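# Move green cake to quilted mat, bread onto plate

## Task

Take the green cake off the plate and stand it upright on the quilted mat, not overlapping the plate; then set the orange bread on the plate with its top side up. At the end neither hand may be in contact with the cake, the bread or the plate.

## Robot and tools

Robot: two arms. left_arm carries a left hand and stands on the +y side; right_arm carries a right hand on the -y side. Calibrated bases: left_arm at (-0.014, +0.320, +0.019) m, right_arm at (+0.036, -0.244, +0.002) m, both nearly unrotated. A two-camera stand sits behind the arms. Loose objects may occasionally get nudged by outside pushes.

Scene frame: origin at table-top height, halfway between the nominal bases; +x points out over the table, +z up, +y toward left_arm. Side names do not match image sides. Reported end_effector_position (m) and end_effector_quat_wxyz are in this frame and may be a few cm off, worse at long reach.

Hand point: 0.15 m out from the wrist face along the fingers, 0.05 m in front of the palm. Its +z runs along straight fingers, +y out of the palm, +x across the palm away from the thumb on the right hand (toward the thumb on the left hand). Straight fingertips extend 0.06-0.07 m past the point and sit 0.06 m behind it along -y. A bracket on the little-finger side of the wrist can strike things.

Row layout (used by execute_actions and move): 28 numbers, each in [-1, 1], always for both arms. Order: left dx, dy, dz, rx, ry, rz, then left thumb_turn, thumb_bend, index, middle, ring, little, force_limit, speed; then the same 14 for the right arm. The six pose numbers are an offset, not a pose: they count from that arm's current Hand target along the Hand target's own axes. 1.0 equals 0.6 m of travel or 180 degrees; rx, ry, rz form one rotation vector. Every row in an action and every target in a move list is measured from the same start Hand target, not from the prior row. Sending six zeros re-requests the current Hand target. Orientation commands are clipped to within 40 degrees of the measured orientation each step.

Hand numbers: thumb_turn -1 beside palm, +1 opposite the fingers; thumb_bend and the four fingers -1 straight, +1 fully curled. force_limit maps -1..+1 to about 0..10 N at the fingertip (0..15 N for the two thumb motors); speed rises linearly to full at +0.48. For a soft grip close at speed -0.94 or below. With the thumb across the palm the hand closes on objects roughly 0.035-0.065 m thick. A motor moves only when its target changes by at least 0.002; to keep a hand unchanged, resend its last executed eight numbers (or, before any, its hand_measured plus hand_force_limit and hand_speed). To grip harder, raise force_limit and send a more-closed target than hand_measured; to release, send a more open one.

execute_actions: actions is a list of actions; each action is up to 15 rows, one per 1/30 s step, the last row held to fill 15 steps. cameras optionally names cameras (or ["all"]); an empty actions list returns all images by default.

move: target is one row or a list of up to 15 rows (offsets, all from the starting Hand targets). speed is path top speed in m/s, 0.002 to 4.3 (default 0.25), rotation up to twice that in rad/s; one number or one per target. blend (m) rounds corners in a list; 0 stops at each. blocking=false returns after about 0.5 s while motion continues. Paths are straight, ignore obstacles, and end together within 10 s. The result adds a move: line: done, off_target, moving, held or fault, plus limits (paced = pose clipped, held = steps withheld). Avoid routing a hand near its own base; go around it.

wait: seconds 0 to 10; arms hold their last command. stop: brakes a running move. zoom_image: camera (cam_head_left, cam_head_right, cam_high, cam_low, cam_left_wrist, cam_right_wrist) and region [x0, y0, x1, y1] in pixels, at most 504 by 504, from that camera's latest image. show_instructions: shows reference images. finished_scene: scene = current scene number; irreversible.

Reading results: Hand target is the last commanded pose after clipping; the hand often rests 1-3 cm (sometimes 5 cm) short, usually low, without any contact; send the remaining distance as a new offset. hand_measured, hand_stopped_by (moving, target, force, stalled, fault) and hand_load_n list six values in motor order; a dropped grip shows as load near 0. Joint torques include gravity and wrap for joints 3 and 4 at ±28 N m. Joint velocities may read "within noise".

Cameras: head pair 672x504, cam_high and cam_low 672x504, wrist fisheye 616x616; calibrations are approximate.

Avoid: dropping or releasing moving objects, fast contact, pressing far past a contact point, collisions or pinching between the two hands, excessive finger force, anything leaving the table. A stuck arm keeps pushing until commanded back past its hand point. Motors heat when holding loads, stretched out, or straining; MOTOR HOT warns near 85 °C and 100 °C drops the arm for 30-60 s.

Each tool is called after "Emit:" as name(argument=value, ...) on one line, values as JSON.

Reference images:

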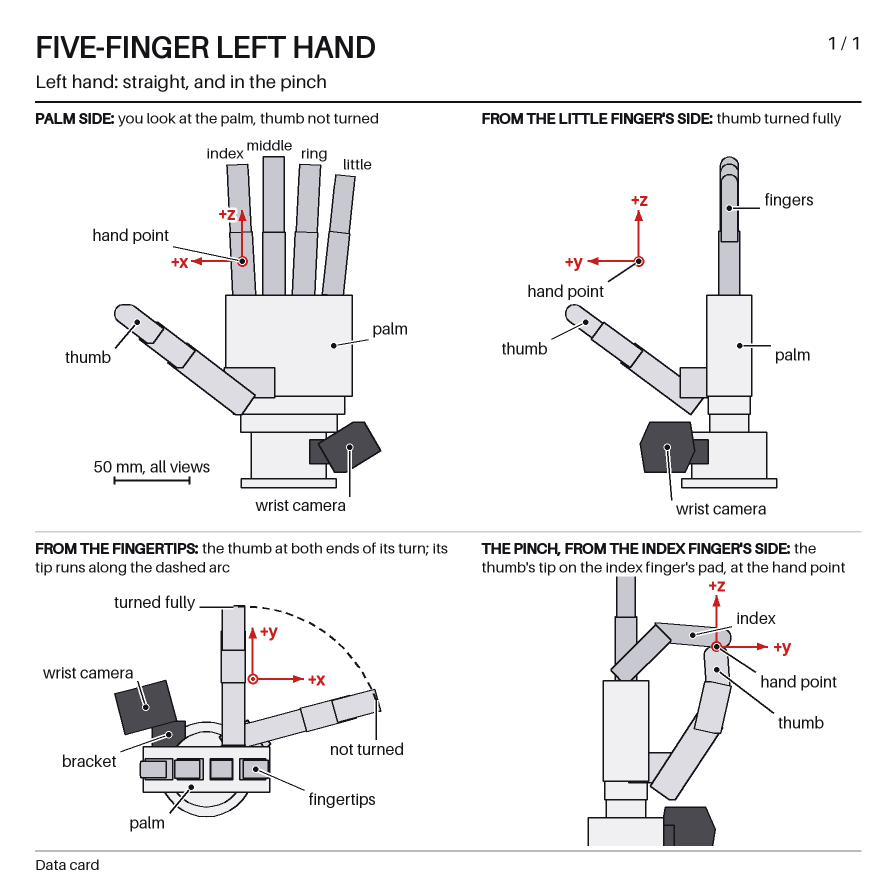

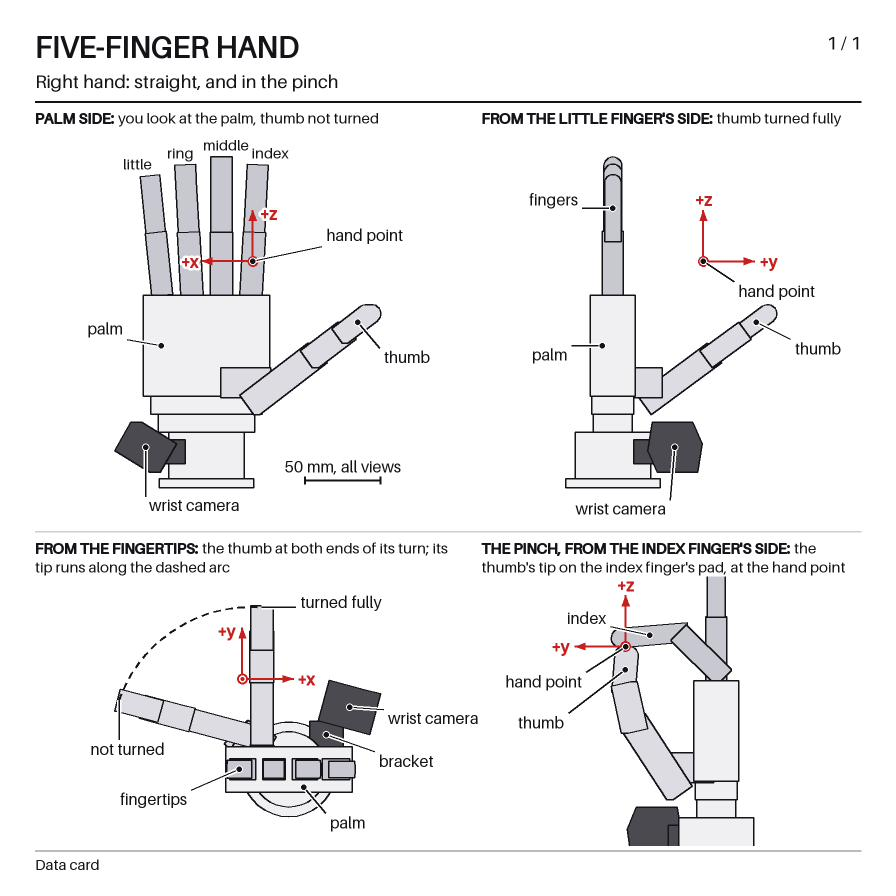

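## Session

Emit:
execute_actions(actions=[])

Emit:
zoom_image(camera="cam_head_left", region=[200, 170, 440, 350])

Emit:
zoom_image(camera="cam_high", region=[150, 100, 470, 340])

Scene clock: 0.00 s.
left_arm: end_effector_position=(+0.1818, +0.1482, +0.1208) hand_measured=(-1.000, -1.000, -1.000, -1.000, -1.000, -1.000) hand_load_n=(+0.0, +0.0, +0.0, +0.0, +0.0, +0.0) hand_stopped_by=(target, target, target, target, target, target) hand_force_limit=0.00 hand_speed=-0.80 end_effector_quat_wxyz=(+0.058, +0.952, +0.023, -0.299) | right_arm: end_effector_position=(+0.5037, -0.2189, +0.1568) hand_measured=(-1.000, -1.000, -1.000, -1.000, -1.000, -1.000) hand_load_n=(+0.0, +0.0, +0.0, +0.0, +0.0, +0.0) hand_stopped_by=(target, target, target, target, target, target) hand_force_limit=0.00 hand_speed=-0.80 end_effector_quat_wxyz=(+0.307, +0.920, +0.235, +0.062)
Joint positions: left_arm=[-0.296 1.312 0.824 -1.634 0.295 -1.846] | right_arm=[0.417 1.624 1.2 -1.123 0.637 -1.662]
Joint velocities: within noise
Joint torques (N m): no reading
Motor temperatures (°C): left_arm=[30 28 29 28 29 25] | right_arm=[31 27 27 26 26 29]
Heat: left arm: hottest waist 30 °C; right arm: hottest waist 31 °C.
Hand target: left_arm +0.1883, +0.1461, +0.1256; +0.060, +0.954, +0.022, -0.291 | right_arm +0.5097, -0.2162, +0.1599; +0.306, +0.920, +0.234, +0.068
camera_calibration:
cam_left_wrist: T_world_to_cam=[[0.158705, 0.940678, -0.299897, -0.124493], [0.983923, -0.175882, -0.0309918, -0.147247], [-0.0818998, -0.290157, -0.953468, 0.291804], [0, 0, 0, 1]] pos_world=[0.188536, 0.175879, 0.236328]
cam_right_wrist: T_world_to_cam=[[0.604389, -0.559459, 0.567203, -0.510658], [-0.781239, -0.276661, 0.559575, 0.246695], [-0.156136, -0.781323, -0.604282, 0.117197], [0, 0, 0, 1]] pos_world=[0.519663, -0.125873, 0.222423]

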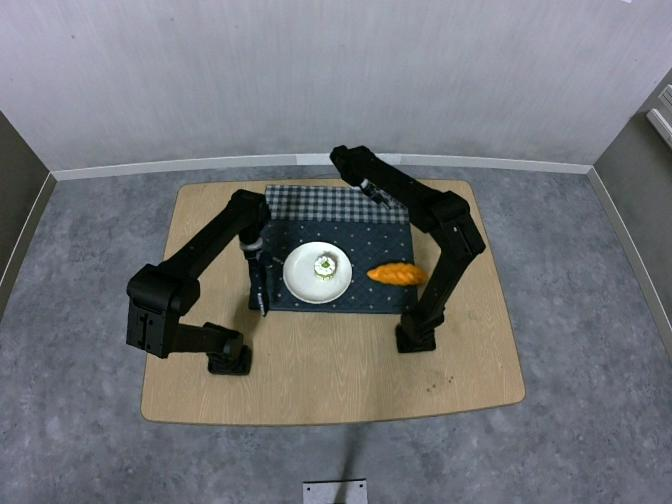

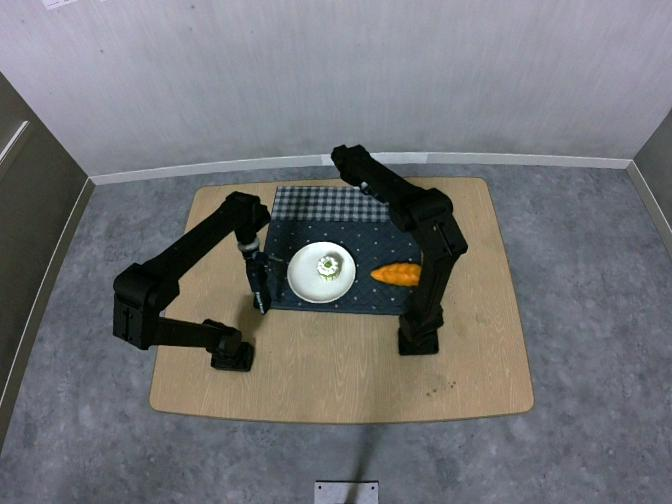

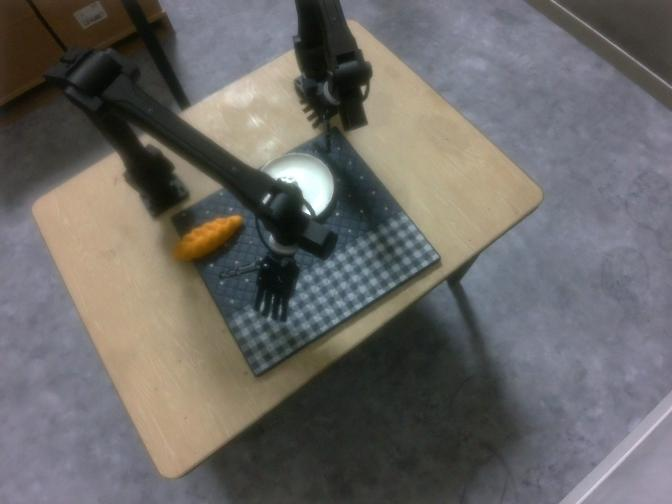

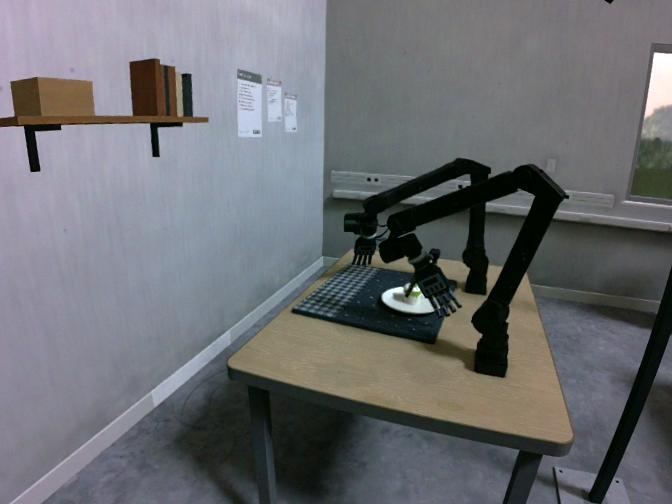

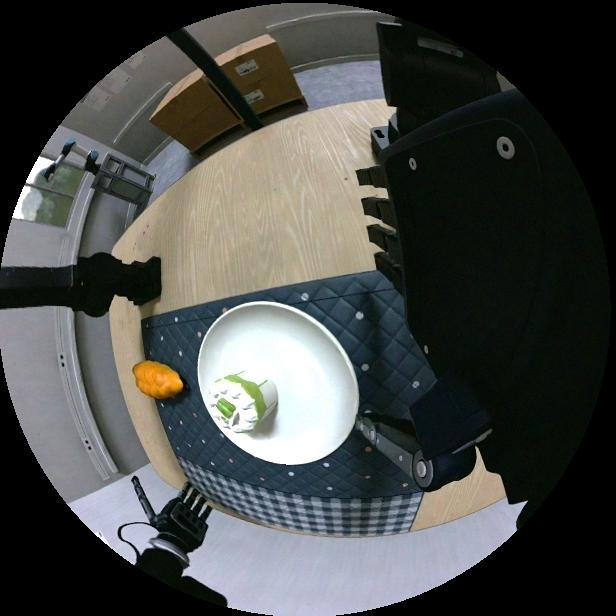

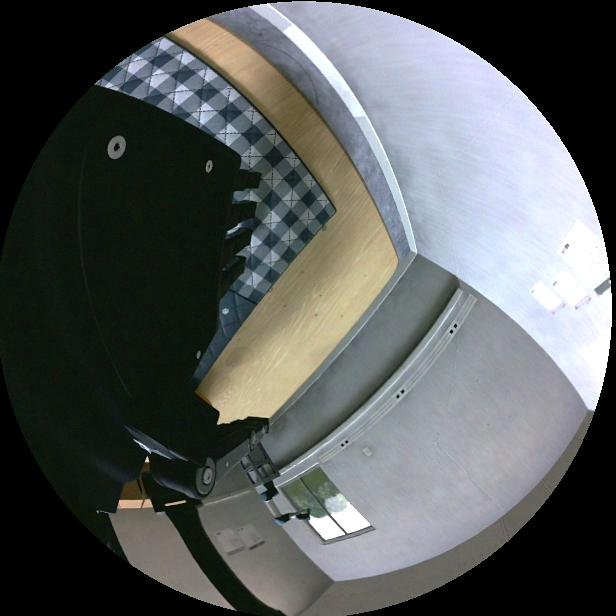

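Scaled by 2.100 from the camera's 672x504 image, which has a finer 960x720 frame.

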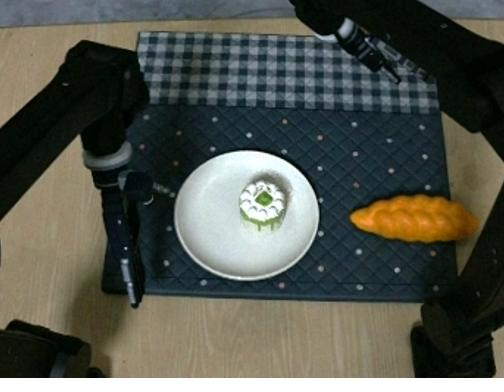

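Scaled by 1.575 from the camera's 672x504 image, which has a finer 960x720 frame.

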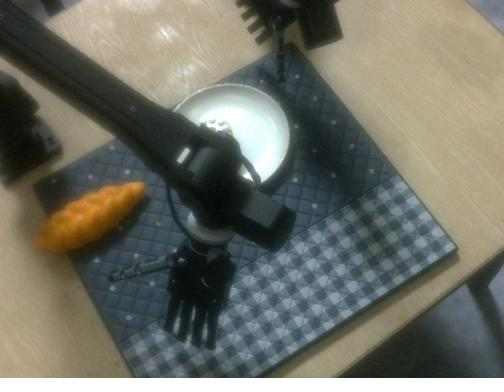

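Emit:
move(target=[[-0.0583,0.0948,-0.1393,0.1887,0.1894,0.3194,1,-1,-1,-1,-1,-1,0,0.2,-0.1803,-0.0622,-0.125,0.1369,0.0457,0.3621,1,-1,-1,-1,-1,-1,0,0.2],[0.057,0.238,-0.0783,0.3773,0.3788,0.6387,1,-1,-1,-1,-1,-1,0,0.2,-0.362,-0.1975,-0.159,0.2737,0.0914,0.7242,1,-1,-1,-1,-1,-1,0,0.2]], speed=0.35, blend=0.03, cameras=["cam_left_wrist","cam_right_wrist","cam_high","cam_head_left"])

Scene clock: 45.47 s.
left_arm: end_effector_position=(+0.2549, +0.0107, +0.1606) hand_measured=(+1.000, -1.000, -1.000, -1.000, -1.000, -1.000) hand_load_n=(+0.0, +0.0, -0.5, +0.0, +0.0, +0.0) hand_stopped_by=(target, target, target, target, target, target) hand_force_limit=0.00 hand_speed=0.20 end_effector_quat_wxyz=(+0.193, -0.426, +0.801, -0.373) | right_arm: end_effector_position=(+0.2520, -0.1848, +0.1775) hand_measured=(+1.000, -1.000, -1.000, -1.000, -1.000, -1.000) hand_load_n=(+0.0, +0.0, +0.0, +0.0, +0.0, +0.0) hand_stopped_by=(target, target, target, target, target, target) hand_force_limit=0.00 hand_speed=0.20 end_effector_quat_wxyz=(+0.289, -0.609, +0.666, -0.320)
Joint positions: left_arm=[-0.83 1.015 0.678 -0.381 -0.182 -0.168] | right_arm=[0.381 0.303 0.53 -0.964 0.365 0.308]
Joint torques (N m): left_arm=[-1.73 -6.65 8.46 2.13 -0.05 0.1] | right_arm=[1.26 0.91 7.94 0.84 0.35 0.21]
Heat: left arm: hottest elbow 32 °C; right arm: hottest waist 31 °C.
Hand target: left_arm +0.2537, +0.0108, +0.1597; +0.196, -0.418, +0.802, -0.378 | right_arm +0.2466, -0.1845, +0.1700; +0.285, -0.610, +0.669, -0.315
Off the commanded pose: left_arm 0.001 m, 1 deg | right_arm 0.009 m, 1 deg.
move: done
camera_calibration:
cam_left_wrist: T_world_to_cam=[[0.360965, -0.613866, 0.702049, -0.190748], [-0.916983, -0.370732, 0.14731, 0.215889], [0.169844, -0.696941, -0.696726, 0.194711], [0, 0, 0, 1]] pos_world=[0.23375, 0.0986454, 0.237771]
cam_right_wrist: T_world_to_cam=[[-0.627444, -0.199363, -0.752708, 0.260062], [-0.451575, 0.880672, 0.143169, 0.252701], [0.634346, 0.429735, -0.642599, 0.148459], [0, 0, 0, 1]] pos_world=[0.183113, -0.234498, 0.254971]
Images, in order (width x height): cam_head_left 672x504, cam_high 672x504, cam_left_wrist 616x616, cam_right_wrist 616x616.

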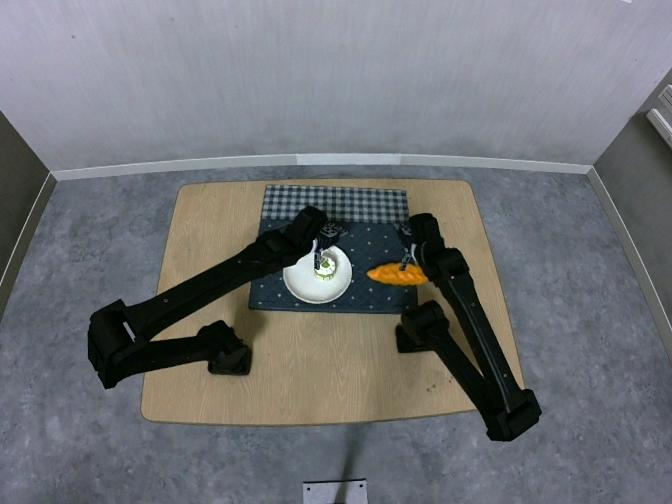

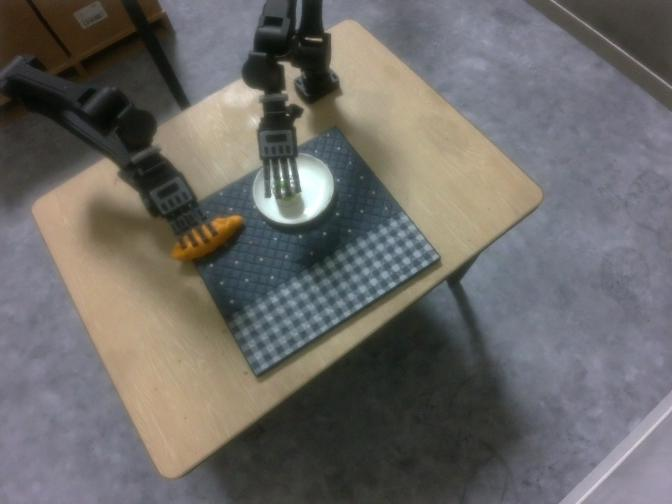

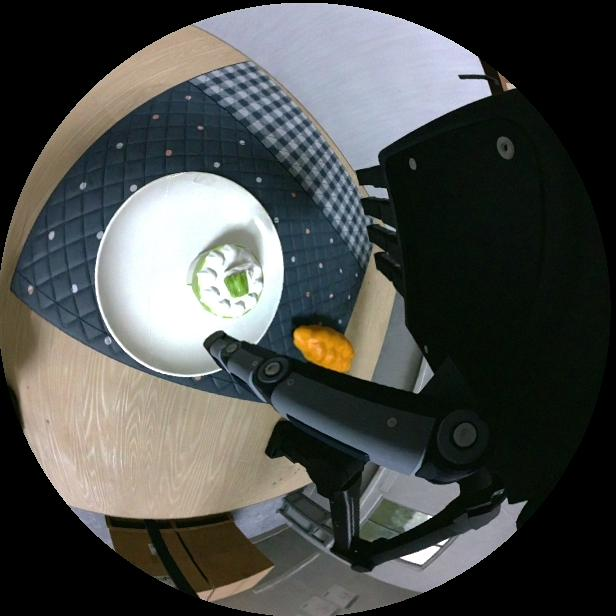

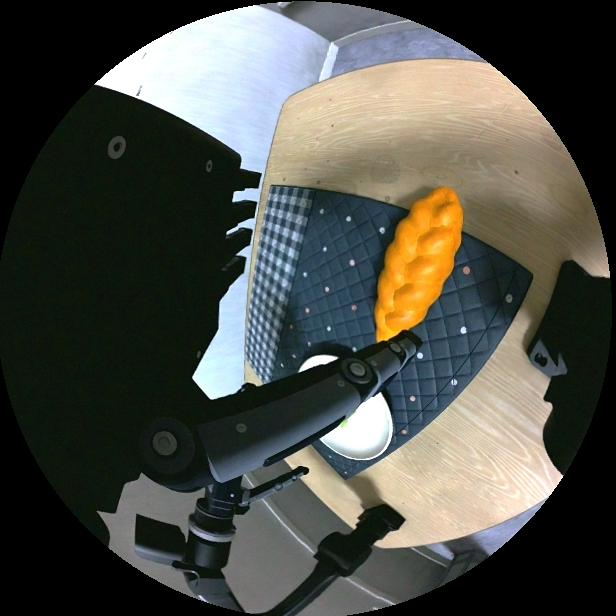

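Emit:
move(target=[[-0.0075,0.0997,0.062,0,0,0,1,-1,-1,-1,-1,-1,0,0.2,0.0208,0.1138,0.0718,0,0,0,1,-1,-1,-1,-1,-1,0,0.2]], speed=0.15, cameras=["cam_left_wrist","cam_right_wrist"])

Scene clock: 62.20 s.
left_arm: end_effector_position=(+0.2479, +0.0174, +0.0967) hand_measured=(+1.000, -1.000, -1.000, -1.000, -1.000, -1.000) hand_load_n=(+0.0, +0.0, +0.0, -0.5, +0.0, +0.0) hand_stopped_by=(target, target, target, target, target, target) hand_force_limit=0.00 hand_speed=0.20 end_effector_quat_wxyz=(+0.194, -0.422, +0.799, -0.381) | right_arm: end_effector_position=(+0.2324, -0.1949, +0.0921) hand_measured=(+1.000, -1.000, -1.000, -1.000, -1.000, -1.000) hand_load_n=(+0.0, +0.0, +0.0, +0.0, +0.0, +0.0) hand_stopped_by=(target, target, target, target, target, target) hand_force_limit=0.00 hand_speed=0.20 end_effector_quat_wxyz=(+0.279, -0.612, +0.673, -0.309)
Joint positions: left_arm=[-0.83 1.077 0.522 -0.145 -0.177 -0.164] | right_arm=[0.333 0.163 0.307 -0.904 0.323 0.289]
Joint torques (N m): left_arm=[-1.26 -5.13 7.72 2.25 -0.06 0.11] | right_arm=[-0.38 1.32 8.01 2.21 0.16 -0.17]
Heat: left arm: hottest elbow 32 °C; right arm: hottest waist 31 °C.
Hand target: left_arm +0.2485, +0.0198, +0.0899; +0.196, -0.418, +0.802, -0.378 | right_arm +0.2350, -0.1962, +0.0899; +0.285, -0.610, +0.669, -0.315
Off the commanded pose: left_arm 0.007 m, 1 deg | right_arm 0.004 m, 1 deg.
move: done
camera_calibration:
cam_left_wrist: T_world_to_cam=[[0.348368, -0.607548, 0.71381, -0.137294], [-0.921319, -0.3622, 0.141359, 0.222841], [0.17266, -0.706892, -0.685924, 0.154583], [0, 0, 0, 1]] pos_world=[0.226446, 0.106573, 0.172533]
cam_right_wrist: T_world_to_cam=[[-0.652847, -0.192457, -0.732633, 0.186811], [-0.441907, 0.882311, 0.162006, 0.261289], [0.615231, 0.42952, -0.661062, 0.116473], [0, 0, 0, 1]] pos_world=[0.165767, -0.244612, 0.171529]
Images, in order (width x height): cam_left_wrist 616x616, cam_right_wrist 616x616.

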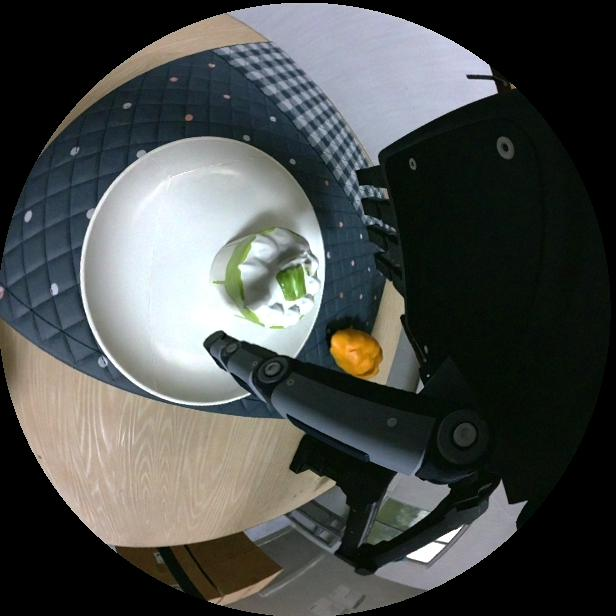

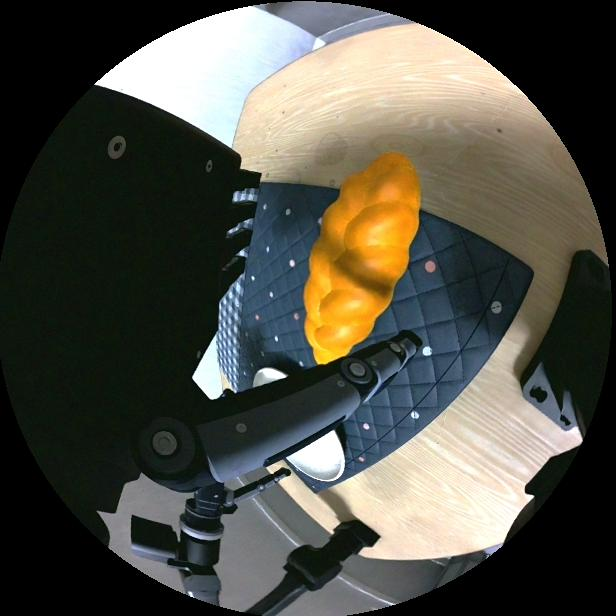

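Emit:
move(target=[[0,0.0588,0.0517,0,0,0,1,-1,-1,-1,-1,-1,0,0.2,0.0045,0.0577,0.0507,0,0,0,1,-1,-1,-1,-1,-1,0,0.2],[0,0.0588,0.0517,0,0,0,1,-1,-0.5,-0.5,-0.4,-0.4,-0.4,0.2,0.0045,0.0577,0.0507,0,0,0,1,-1,-0.5,-0.5,-0.5,-0.5,-0.3,0.2],[0,0.0588,0.0517,0,0,0,1,-1,0.3,0.3,-0.2,-0.39,-0.4,-0.85,0.0045,0.0577,0.0507,0,0,0,1,-1,0.3,0.3,0.3,0.3,-0.3,-0.85]], speed=0.12, cameras=["cam_left_wrist","cam_right_wrist"])

Scene clock: 80.43 s.
left_arm: end_effector_position=(+0.2498, +0.0151, +0.0500) hand_measured=(+1.000, -1.000, -0.098, -0.156, -0.200, -0.390) hand_load_n=(+0.0, +1.0, +4.0, +4.5, +0.0, +0.0) hand_stopped_by=(target, target, force, force, target, target) hand_force_limit=-0.40 hand_speed=-0.85 end_effector_quat_wxyz=(+0.194, -0.422, +0.799, -0.383) | right_arm: end_effector_position=(+0.2343, -0.1976, +0.0480) hand_measured=(+1.000, -1.000, -0.128, -0.210, -0.170, -0.086) hand_load_n=(+3.5, +2.0, +4.5, +1.0, +2.0, +4.0) hand_stopped_by=(target, target, force, force, force, force) hand_force_limit=-0.30 hand_speed=-0.85 end_effector_quat_wxyz=(+0.283, -0.610, +0.671, -0.311)
Joint positions: left_arm=[-0.83 1.206 0.454 0.055 -0.176 -0.162] | right_arm=[0.298 0.122 0.184 -0.803 0.296 0.264]
Joint torques (N m): left_arm=[-0.79 -5.6 6.94 1.99 -0.04 0.11] | right_arm=[-0.21 2.2 8.08 2.15 0.16 -0.11]
Heat: left arm: hottest elbow 33 °C; right arm: hottest waist 31 °C.
Hand target: left_arm +0.2497, +0.0188, +0.0430; +0.196, -0.418, +0.802, -0.378 | right_arm +0.2360, -0.1991, +0.0439; +0.285, -0.610, +0.669, -0.315
Off the commanded pose: left_arm 0.008 m, 1 deg | right_arm 0.005 m, 1 deg.
move: done
camera_calibration:
cam_left_wrist: T_world_to_cam=[[0.346101, -0.606627, 0.715694, -0.105552], [-0.922057, -0.360825, 0.140058, 0.230628], [0.173277, -0.708385, -0.684226, 0.120262], [0, 0, 0, 1]] pos_world=[0.228345, 0.104378, 0.125528]
cam_right_wrist: T_world_to_cam=[[-0.645719, -0.190743, -0.739367, 0.154228], [-0.444286, 0.881366, 0.160638, 0.271982], [0.621012, 0.432217, -0.653859, 0.0861085], [0, 0, 0, 1]] pos_world=[0.166952, -0.247516, 0.126644]
Images, in order (width x height): cam_left_wrist 616x616, cam_right_wrist 616x616.

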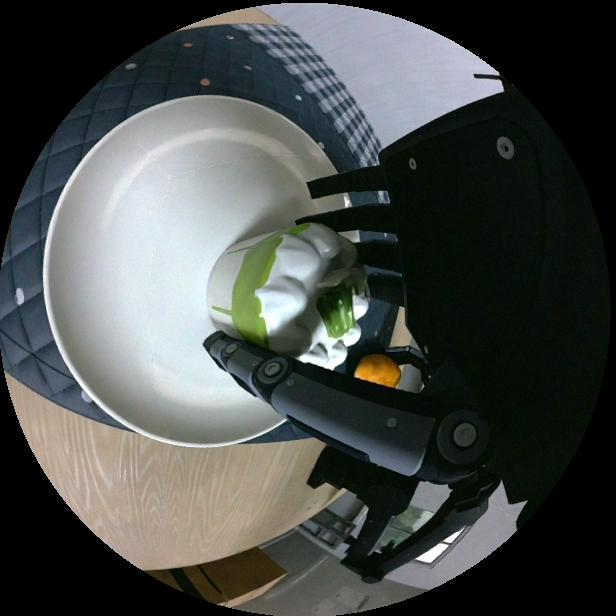

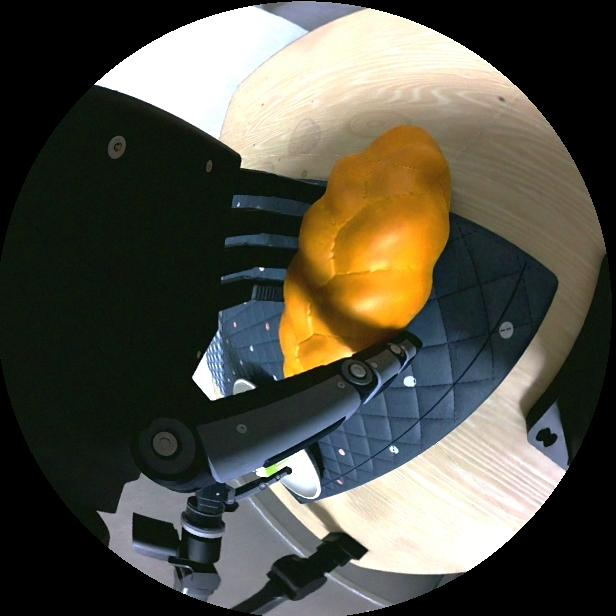

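Emit:
move(target=[[0,-0.1155,-0.096,0,0,0,1,-1,0.3,0.3,-0.2,-0.39,-0.4,-0.85,0,-0.0898,-0.0747,0,0,0,1,-1,0.3,0.3,0.3,0.3,-0.3,-0.85],[-0.2473,-0.265,0.0578,0,0,0,1,-1,0.3,0.3,-0.2,-0.39,-0.4,-0.85,-0.1525,-0.1532,-0.1028,0,0,0,1,-1,0.3,0.3,0.3,0.3,-0.3,-0.85],[-0.2473,-0.156,0.1485,0,0,0,1,-1,0.3,0.3,-0.2,-0.39,-0.4,-0.85,-0.1525,-0.1532,-0.1028,0,0,0,1,-1,0.3,0.3,0.3,0.3,-0.3,-0.85],[-0.2473,-0.1252,0.1742,0,0,0,1,-1,0.3,0.3,-0.2,-0.39,-0.4,-0.85,-0.1525,-0.1532,-0.1028,0,0,0,1,-1,0.3,0.3,0.3,0.3,-0.3,-0.85]], speed=[0.15,0.18,0.12,0.05], blend=[0.03,0.01,0.003,0], cameras=["all"])

Emit:
zoom_image(camera="cam_low", region=[330, 240, 450, 330])

Emit:
zoom_image(camera="cam_high", region=[200, 100, 400, 260])

Scene clock: 103.87 s.
left_arm: end_effector_position=(+0.4409, +0.0616, +0.0451) hand_measured=(+1.000, -1.000, -0.098, -0.156, -0.200, -0.390) hand_load_n=(+0.0, +1.0, +3.5, +4.5, +0.0, +0.0) hand_stopped_by=(target, target, force, force, target, target) hand_force_limit=-0.40 hand_speed=-0.85 end_effector_quat_wxyz=(+0.195, -0.420, +0.799, -0.384) | right_arm: end_effector_position=(+0.2473, -0.1206, +0.1240) hand_measured=(+1.000, -1.000, -0.128, -0.210, -0.170, -0.086) hand_load_n=(+4.0, +2.0, +4.5, +1.0, +2.0, +4.0) hand_stopped_by=(target, target, force, force, force, force) hand_force_limit=-0.30 hand_speed=-0.85 end_effector_quat_wxyz=(-0.264, +0.621, -0.666, +0.318)
Joint positions: left_arm=[-0.4 1.561 0.784 0.086 0.157 0.116] | right_arm=[0.819 0.524 0.47 -0.928 0.657 0.684]
Joint torques (N m): left_arm=[-0.38 -10.93 6.75 2.29 0.11 0.13] | right_arm=[1.2 0.85 13.78 0.51 0.57 0.19]
Motor temperatures (°C): left_arm=[29 28 33 28 29 25] | right_arm=[31 27 32 26 26 29]
Heat: left arm: hottest elbow 33 °C; right arm: hottest elbow 32 °C.
Hand target: left_arm +0.4398, +0.0667, +0.0339; +0.196, -0.418, +0.802, -0.378 | right_arm +0.2557, -0.1087, +0.1537; -0.285, +0.610, -0.669, +0.315
Off the commanded pose: left_arm 0.012 m, 1 deg | right_arm 0.033 m, 3 deg.
move: off_target (left_arm, right_arm)
camera_calibration:
cam_left_wrist: T_world_to_cam=[[0.34091, -0.608214, 0.716838, -0.137738], [-0.923791, -0.358133, 0.135467, 0.425065], [0.174331, -0.70839, -0.683954, 0.116348], [0, 0, 0, 1]] pos_world=[0.419344, 0.150876, 0.12073]
cam_right_wrist: T_world_to_cam=[[-0.659774, -0.225431, -0.716854, 0.229969], [-0.446362, 0.884987, 0.132515, 0.202148], [0.604533, 0.407406, -0.684515, 0.0993789], [0, 0, 0, 1]] pos_world=[0.181881, -0.167543, 0.206093]

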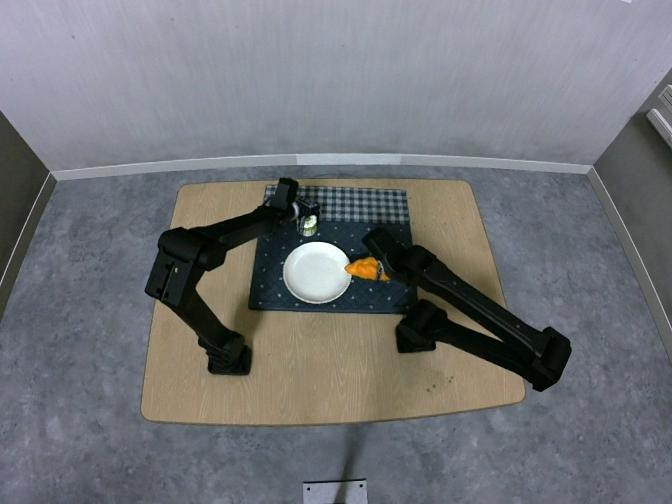

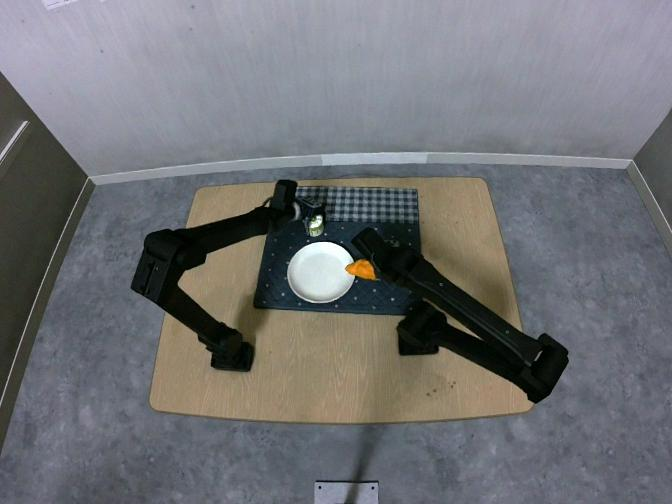

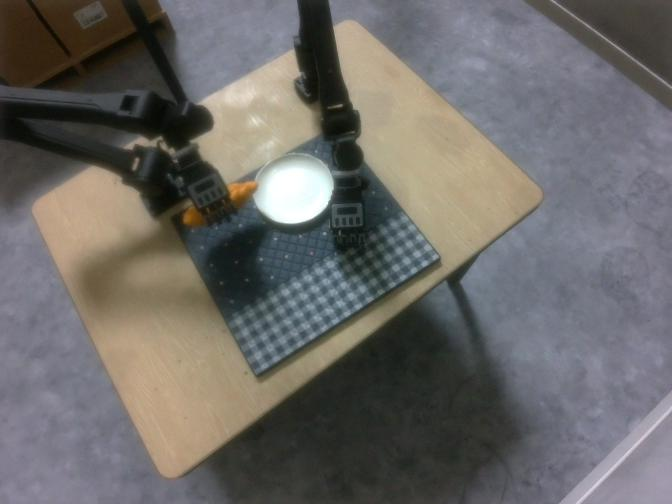

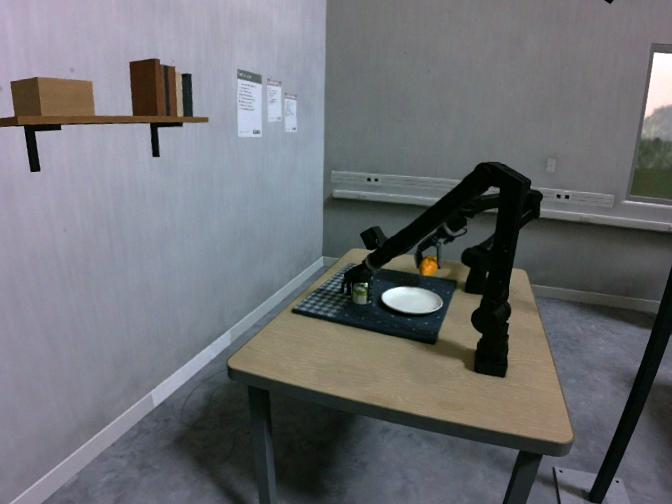

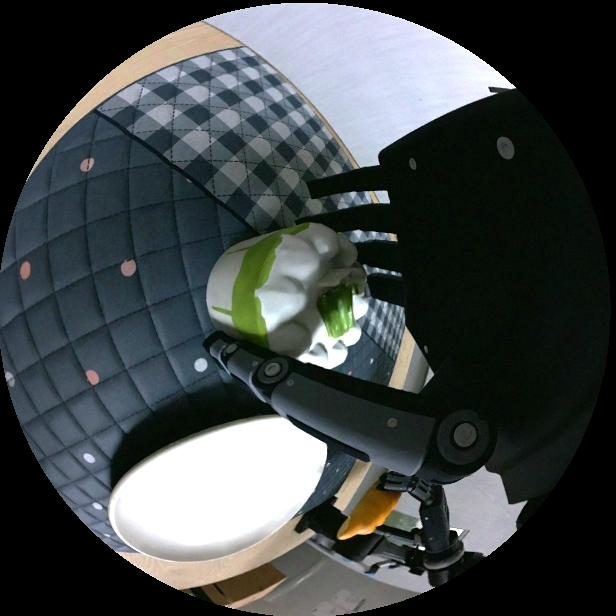

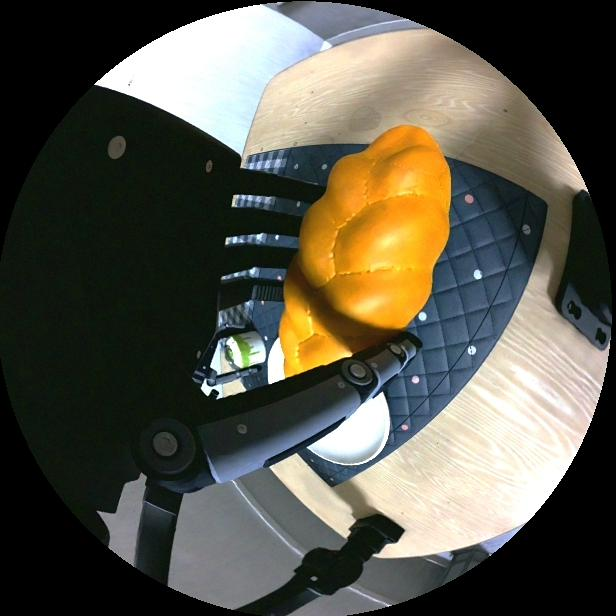

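Scaled by 4.200 from the camera's 672x504 image, which has a finer 960x720 frame.

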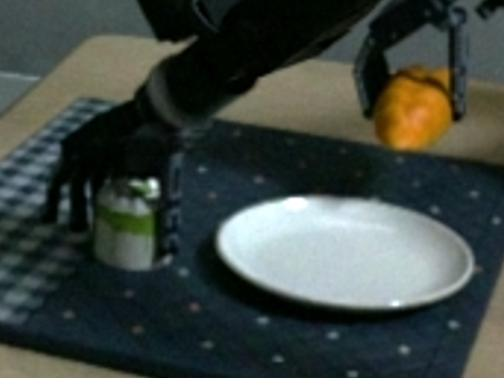

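Scaled by 2.520 from the camera's 672x504 image, which has a finer 960x720 frame.

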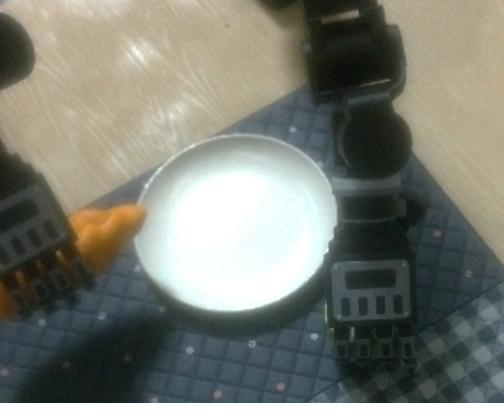

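Emit:
move(target=[[0,0.0051,0.0043,0,0,0,1,-1,0.3,0.3,-0.2,-0.39,-0.4,-0.85,0,0,0,0,0,0,1,-1,0.3,0.3,0.3,0.3,-0.3,-0.85],[0,0.0051,0.0043,0,0,0,1,-1,-0.7,-0.7,-0.7,-0.7,-0.4,-0.2,0,0,0,0,0,0,1,-1,0.3,0.3,0.3,0.3,-0.3,-0.85],[0,0.0002,-0.0475,0,0,0,1,-1,-0.7,-0.7,-0.7,-0.7,-0.4,-0.2,0,0,0,0,0,0,1,-1,0.3,0.3,0.3,0.3,-0.3,-0.85],[-0.0123,-0.148,-0.2137,0,0,0,1,-1,-0.7,-0.7,-0.7,-0.7,-0.4,-0.2,0,0,0,0,0,0,1,-1,0.3,0.3,0.3,0.3,-0.3,-0.85],[-0.1553,0.0523,-0.5488,0,0,0,1,-1,-0.7,-0.7,-0.7,-0.7,-0.4,-0.2,-0.144,-0.0079,0.0083,0,0,0,1,-1,0.3,0.3,0.3,0.3,-0.3,-0.85],[-0.1553,0.0523,-0.5488,0,0,0,1,-1,-0.7,-0.7,-0.7,-0.7,-0.4,-0.2,-0.2883,-0.0158,0.0165,0,0,0,1,-1,0.3,0.3,0.3,0.3,-0.3,-0.85]], speed=[0.05,0.1,0.08,0.15,0.28,0.2], blend=[0,0,0.01,0.03,0.02,0], cameras=["all"])

Emit:
zoom_image(camera="cam_high", region=[210, 100, 370, 260])

Emit:
zoom_image(camera="cam_low", region=[330, 240, 450, 330])

Scene clock: 122.07 s.
left_arm: end_effector_position=(+0.2657, +0.2949, +0.2140) hand_measured=(+1.000, -1.000, -0.700, -0.700, -0.700, -0.700) hand_load_n=(+0.0, +0.0, +0.0, +0.0, +0.0, +0.0) hand_stopped_by=(target, target, target, target, target, target) hand_force_limit=-0.40 hand_speed=-0.20 end_effector_quat_wxyz=(+0.192, -0.419, +0.802, -0.380) | right_arm: end_effector_position=(+0.2737, +0.0368, +0.1330) hand_measured=(+1.000, -1.000, -0.128, -0.210, -0.170, -0.086) hand_load_n=(+3.5, +1.5, +4.5, +1.0, +2.0, +4.0) hand_stopped_by=(target, target, force, force, force, force) hand_force_limit=-0.30 hand_speed=-0.85 end_effector_quat_wxyz=(-0.259, +0.625, -0.661, +0.325)
Joint positions: left_arm=[0.323 0.754 0.716 -0.908 0.667 0.694] | right_arm=[1.126 1.111 0.779 -0.908 0.806 1.041]
Joint torques (N m): left_arm=[-0.44 -1.73 11.3 0.81 0.5 0.11] | right_arm=[0.73 -6.3 12.52 1.18 0.72 0.2]
Heat: left arm: hottest elbow 32 °C; right arm: hottest elbow 35 °C.
Hand target: left_arm +0.2691, +0.3004, +0.2191; +0.196, -0.418, +0.802, -0.378 | right_arm +0.2854, +0.0622, +0.1542; -0.285, +0.610, -0.669, +0.315
Off the commanded pose: left_arm 0.008 m, 1 deg | right_arm 0.035 m, 4 deg.
move: off_target (right_arm); target 2's new numbers were sent with left_arm's hand 0.017 m and 1 deg from that target
camera_calibration:
cam_left_wrist: T_world_to_cam=[[0.344102, -0.613349, 0.710913, -0.0551642], [-0.924498, -0.353576, 0.142431, 0.321198], [0.164002, -0.706249, -0.688706, 0.430772], [0, 0, 0, 1]] pos_world=[0.245282, 0.383965, 0.290144]
cam_right_wrist: T_world_to_cam=[[-0.657296, -0.243701, -0.713143, 0.288894], [-0.450018, 0.885966, 0.112017, 0.0772025], [0.604522, 0.394555, -0.692011, 0.0268908], [0, 0, 0, 1]] pos_world=[0.208375, -0.00860516, 0.215983]

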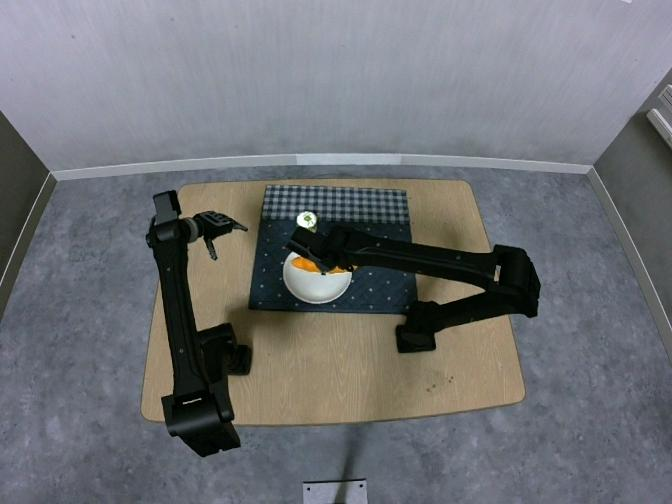

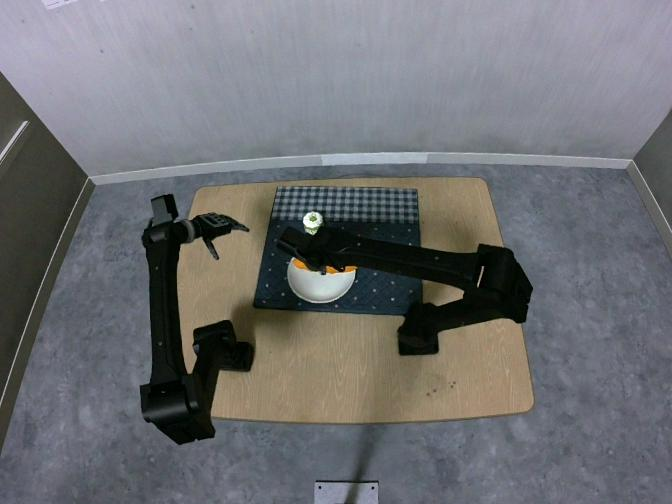

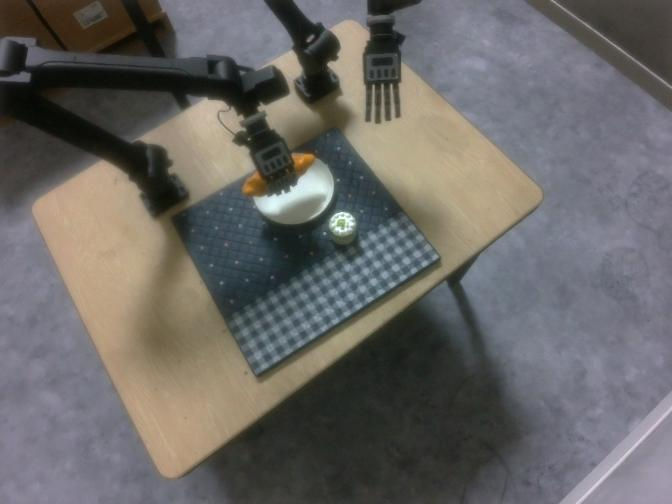

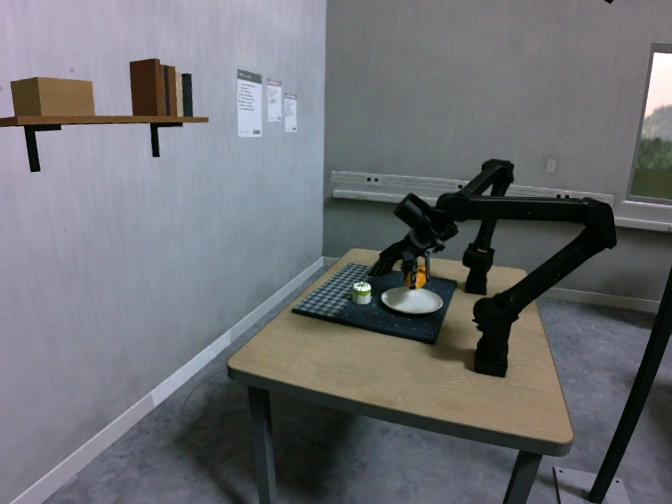

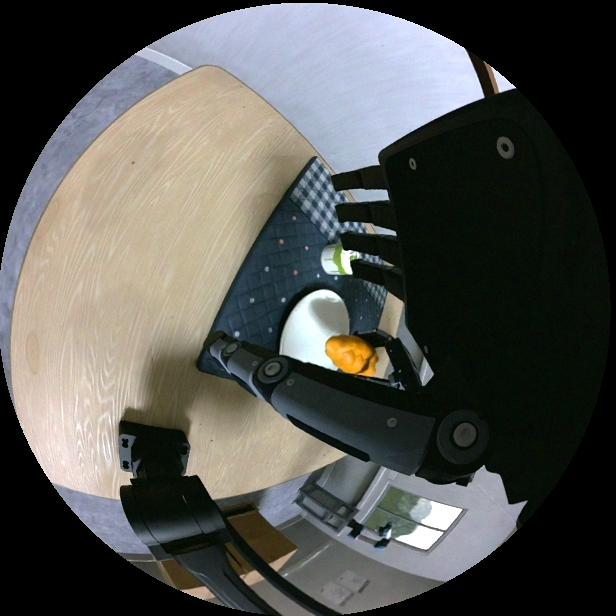

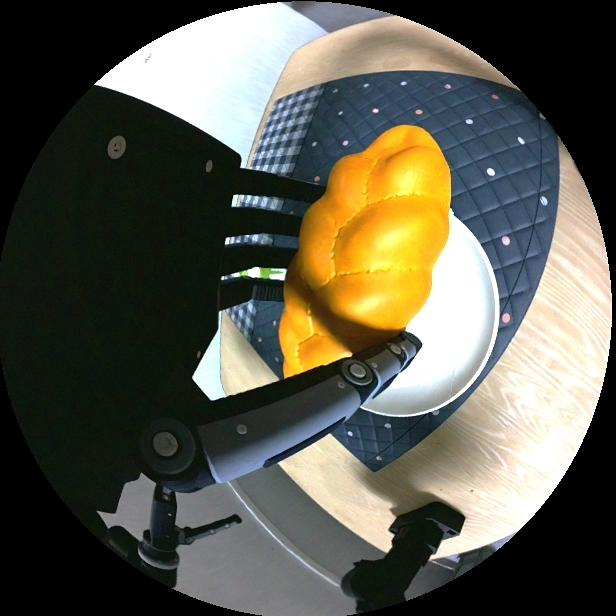

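Scaled by 3.150 from the camera's 672x504 image, which has a finer 960x720 frame.

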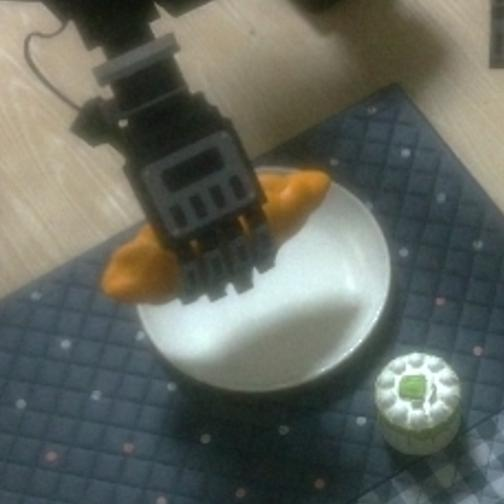

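Scaled by 4.200 from the camera's 672x504 image, which has a finer 960x720 frame.

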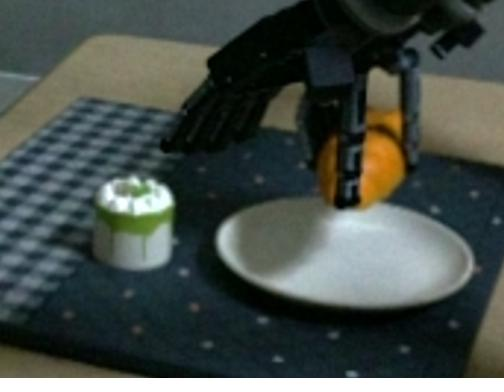

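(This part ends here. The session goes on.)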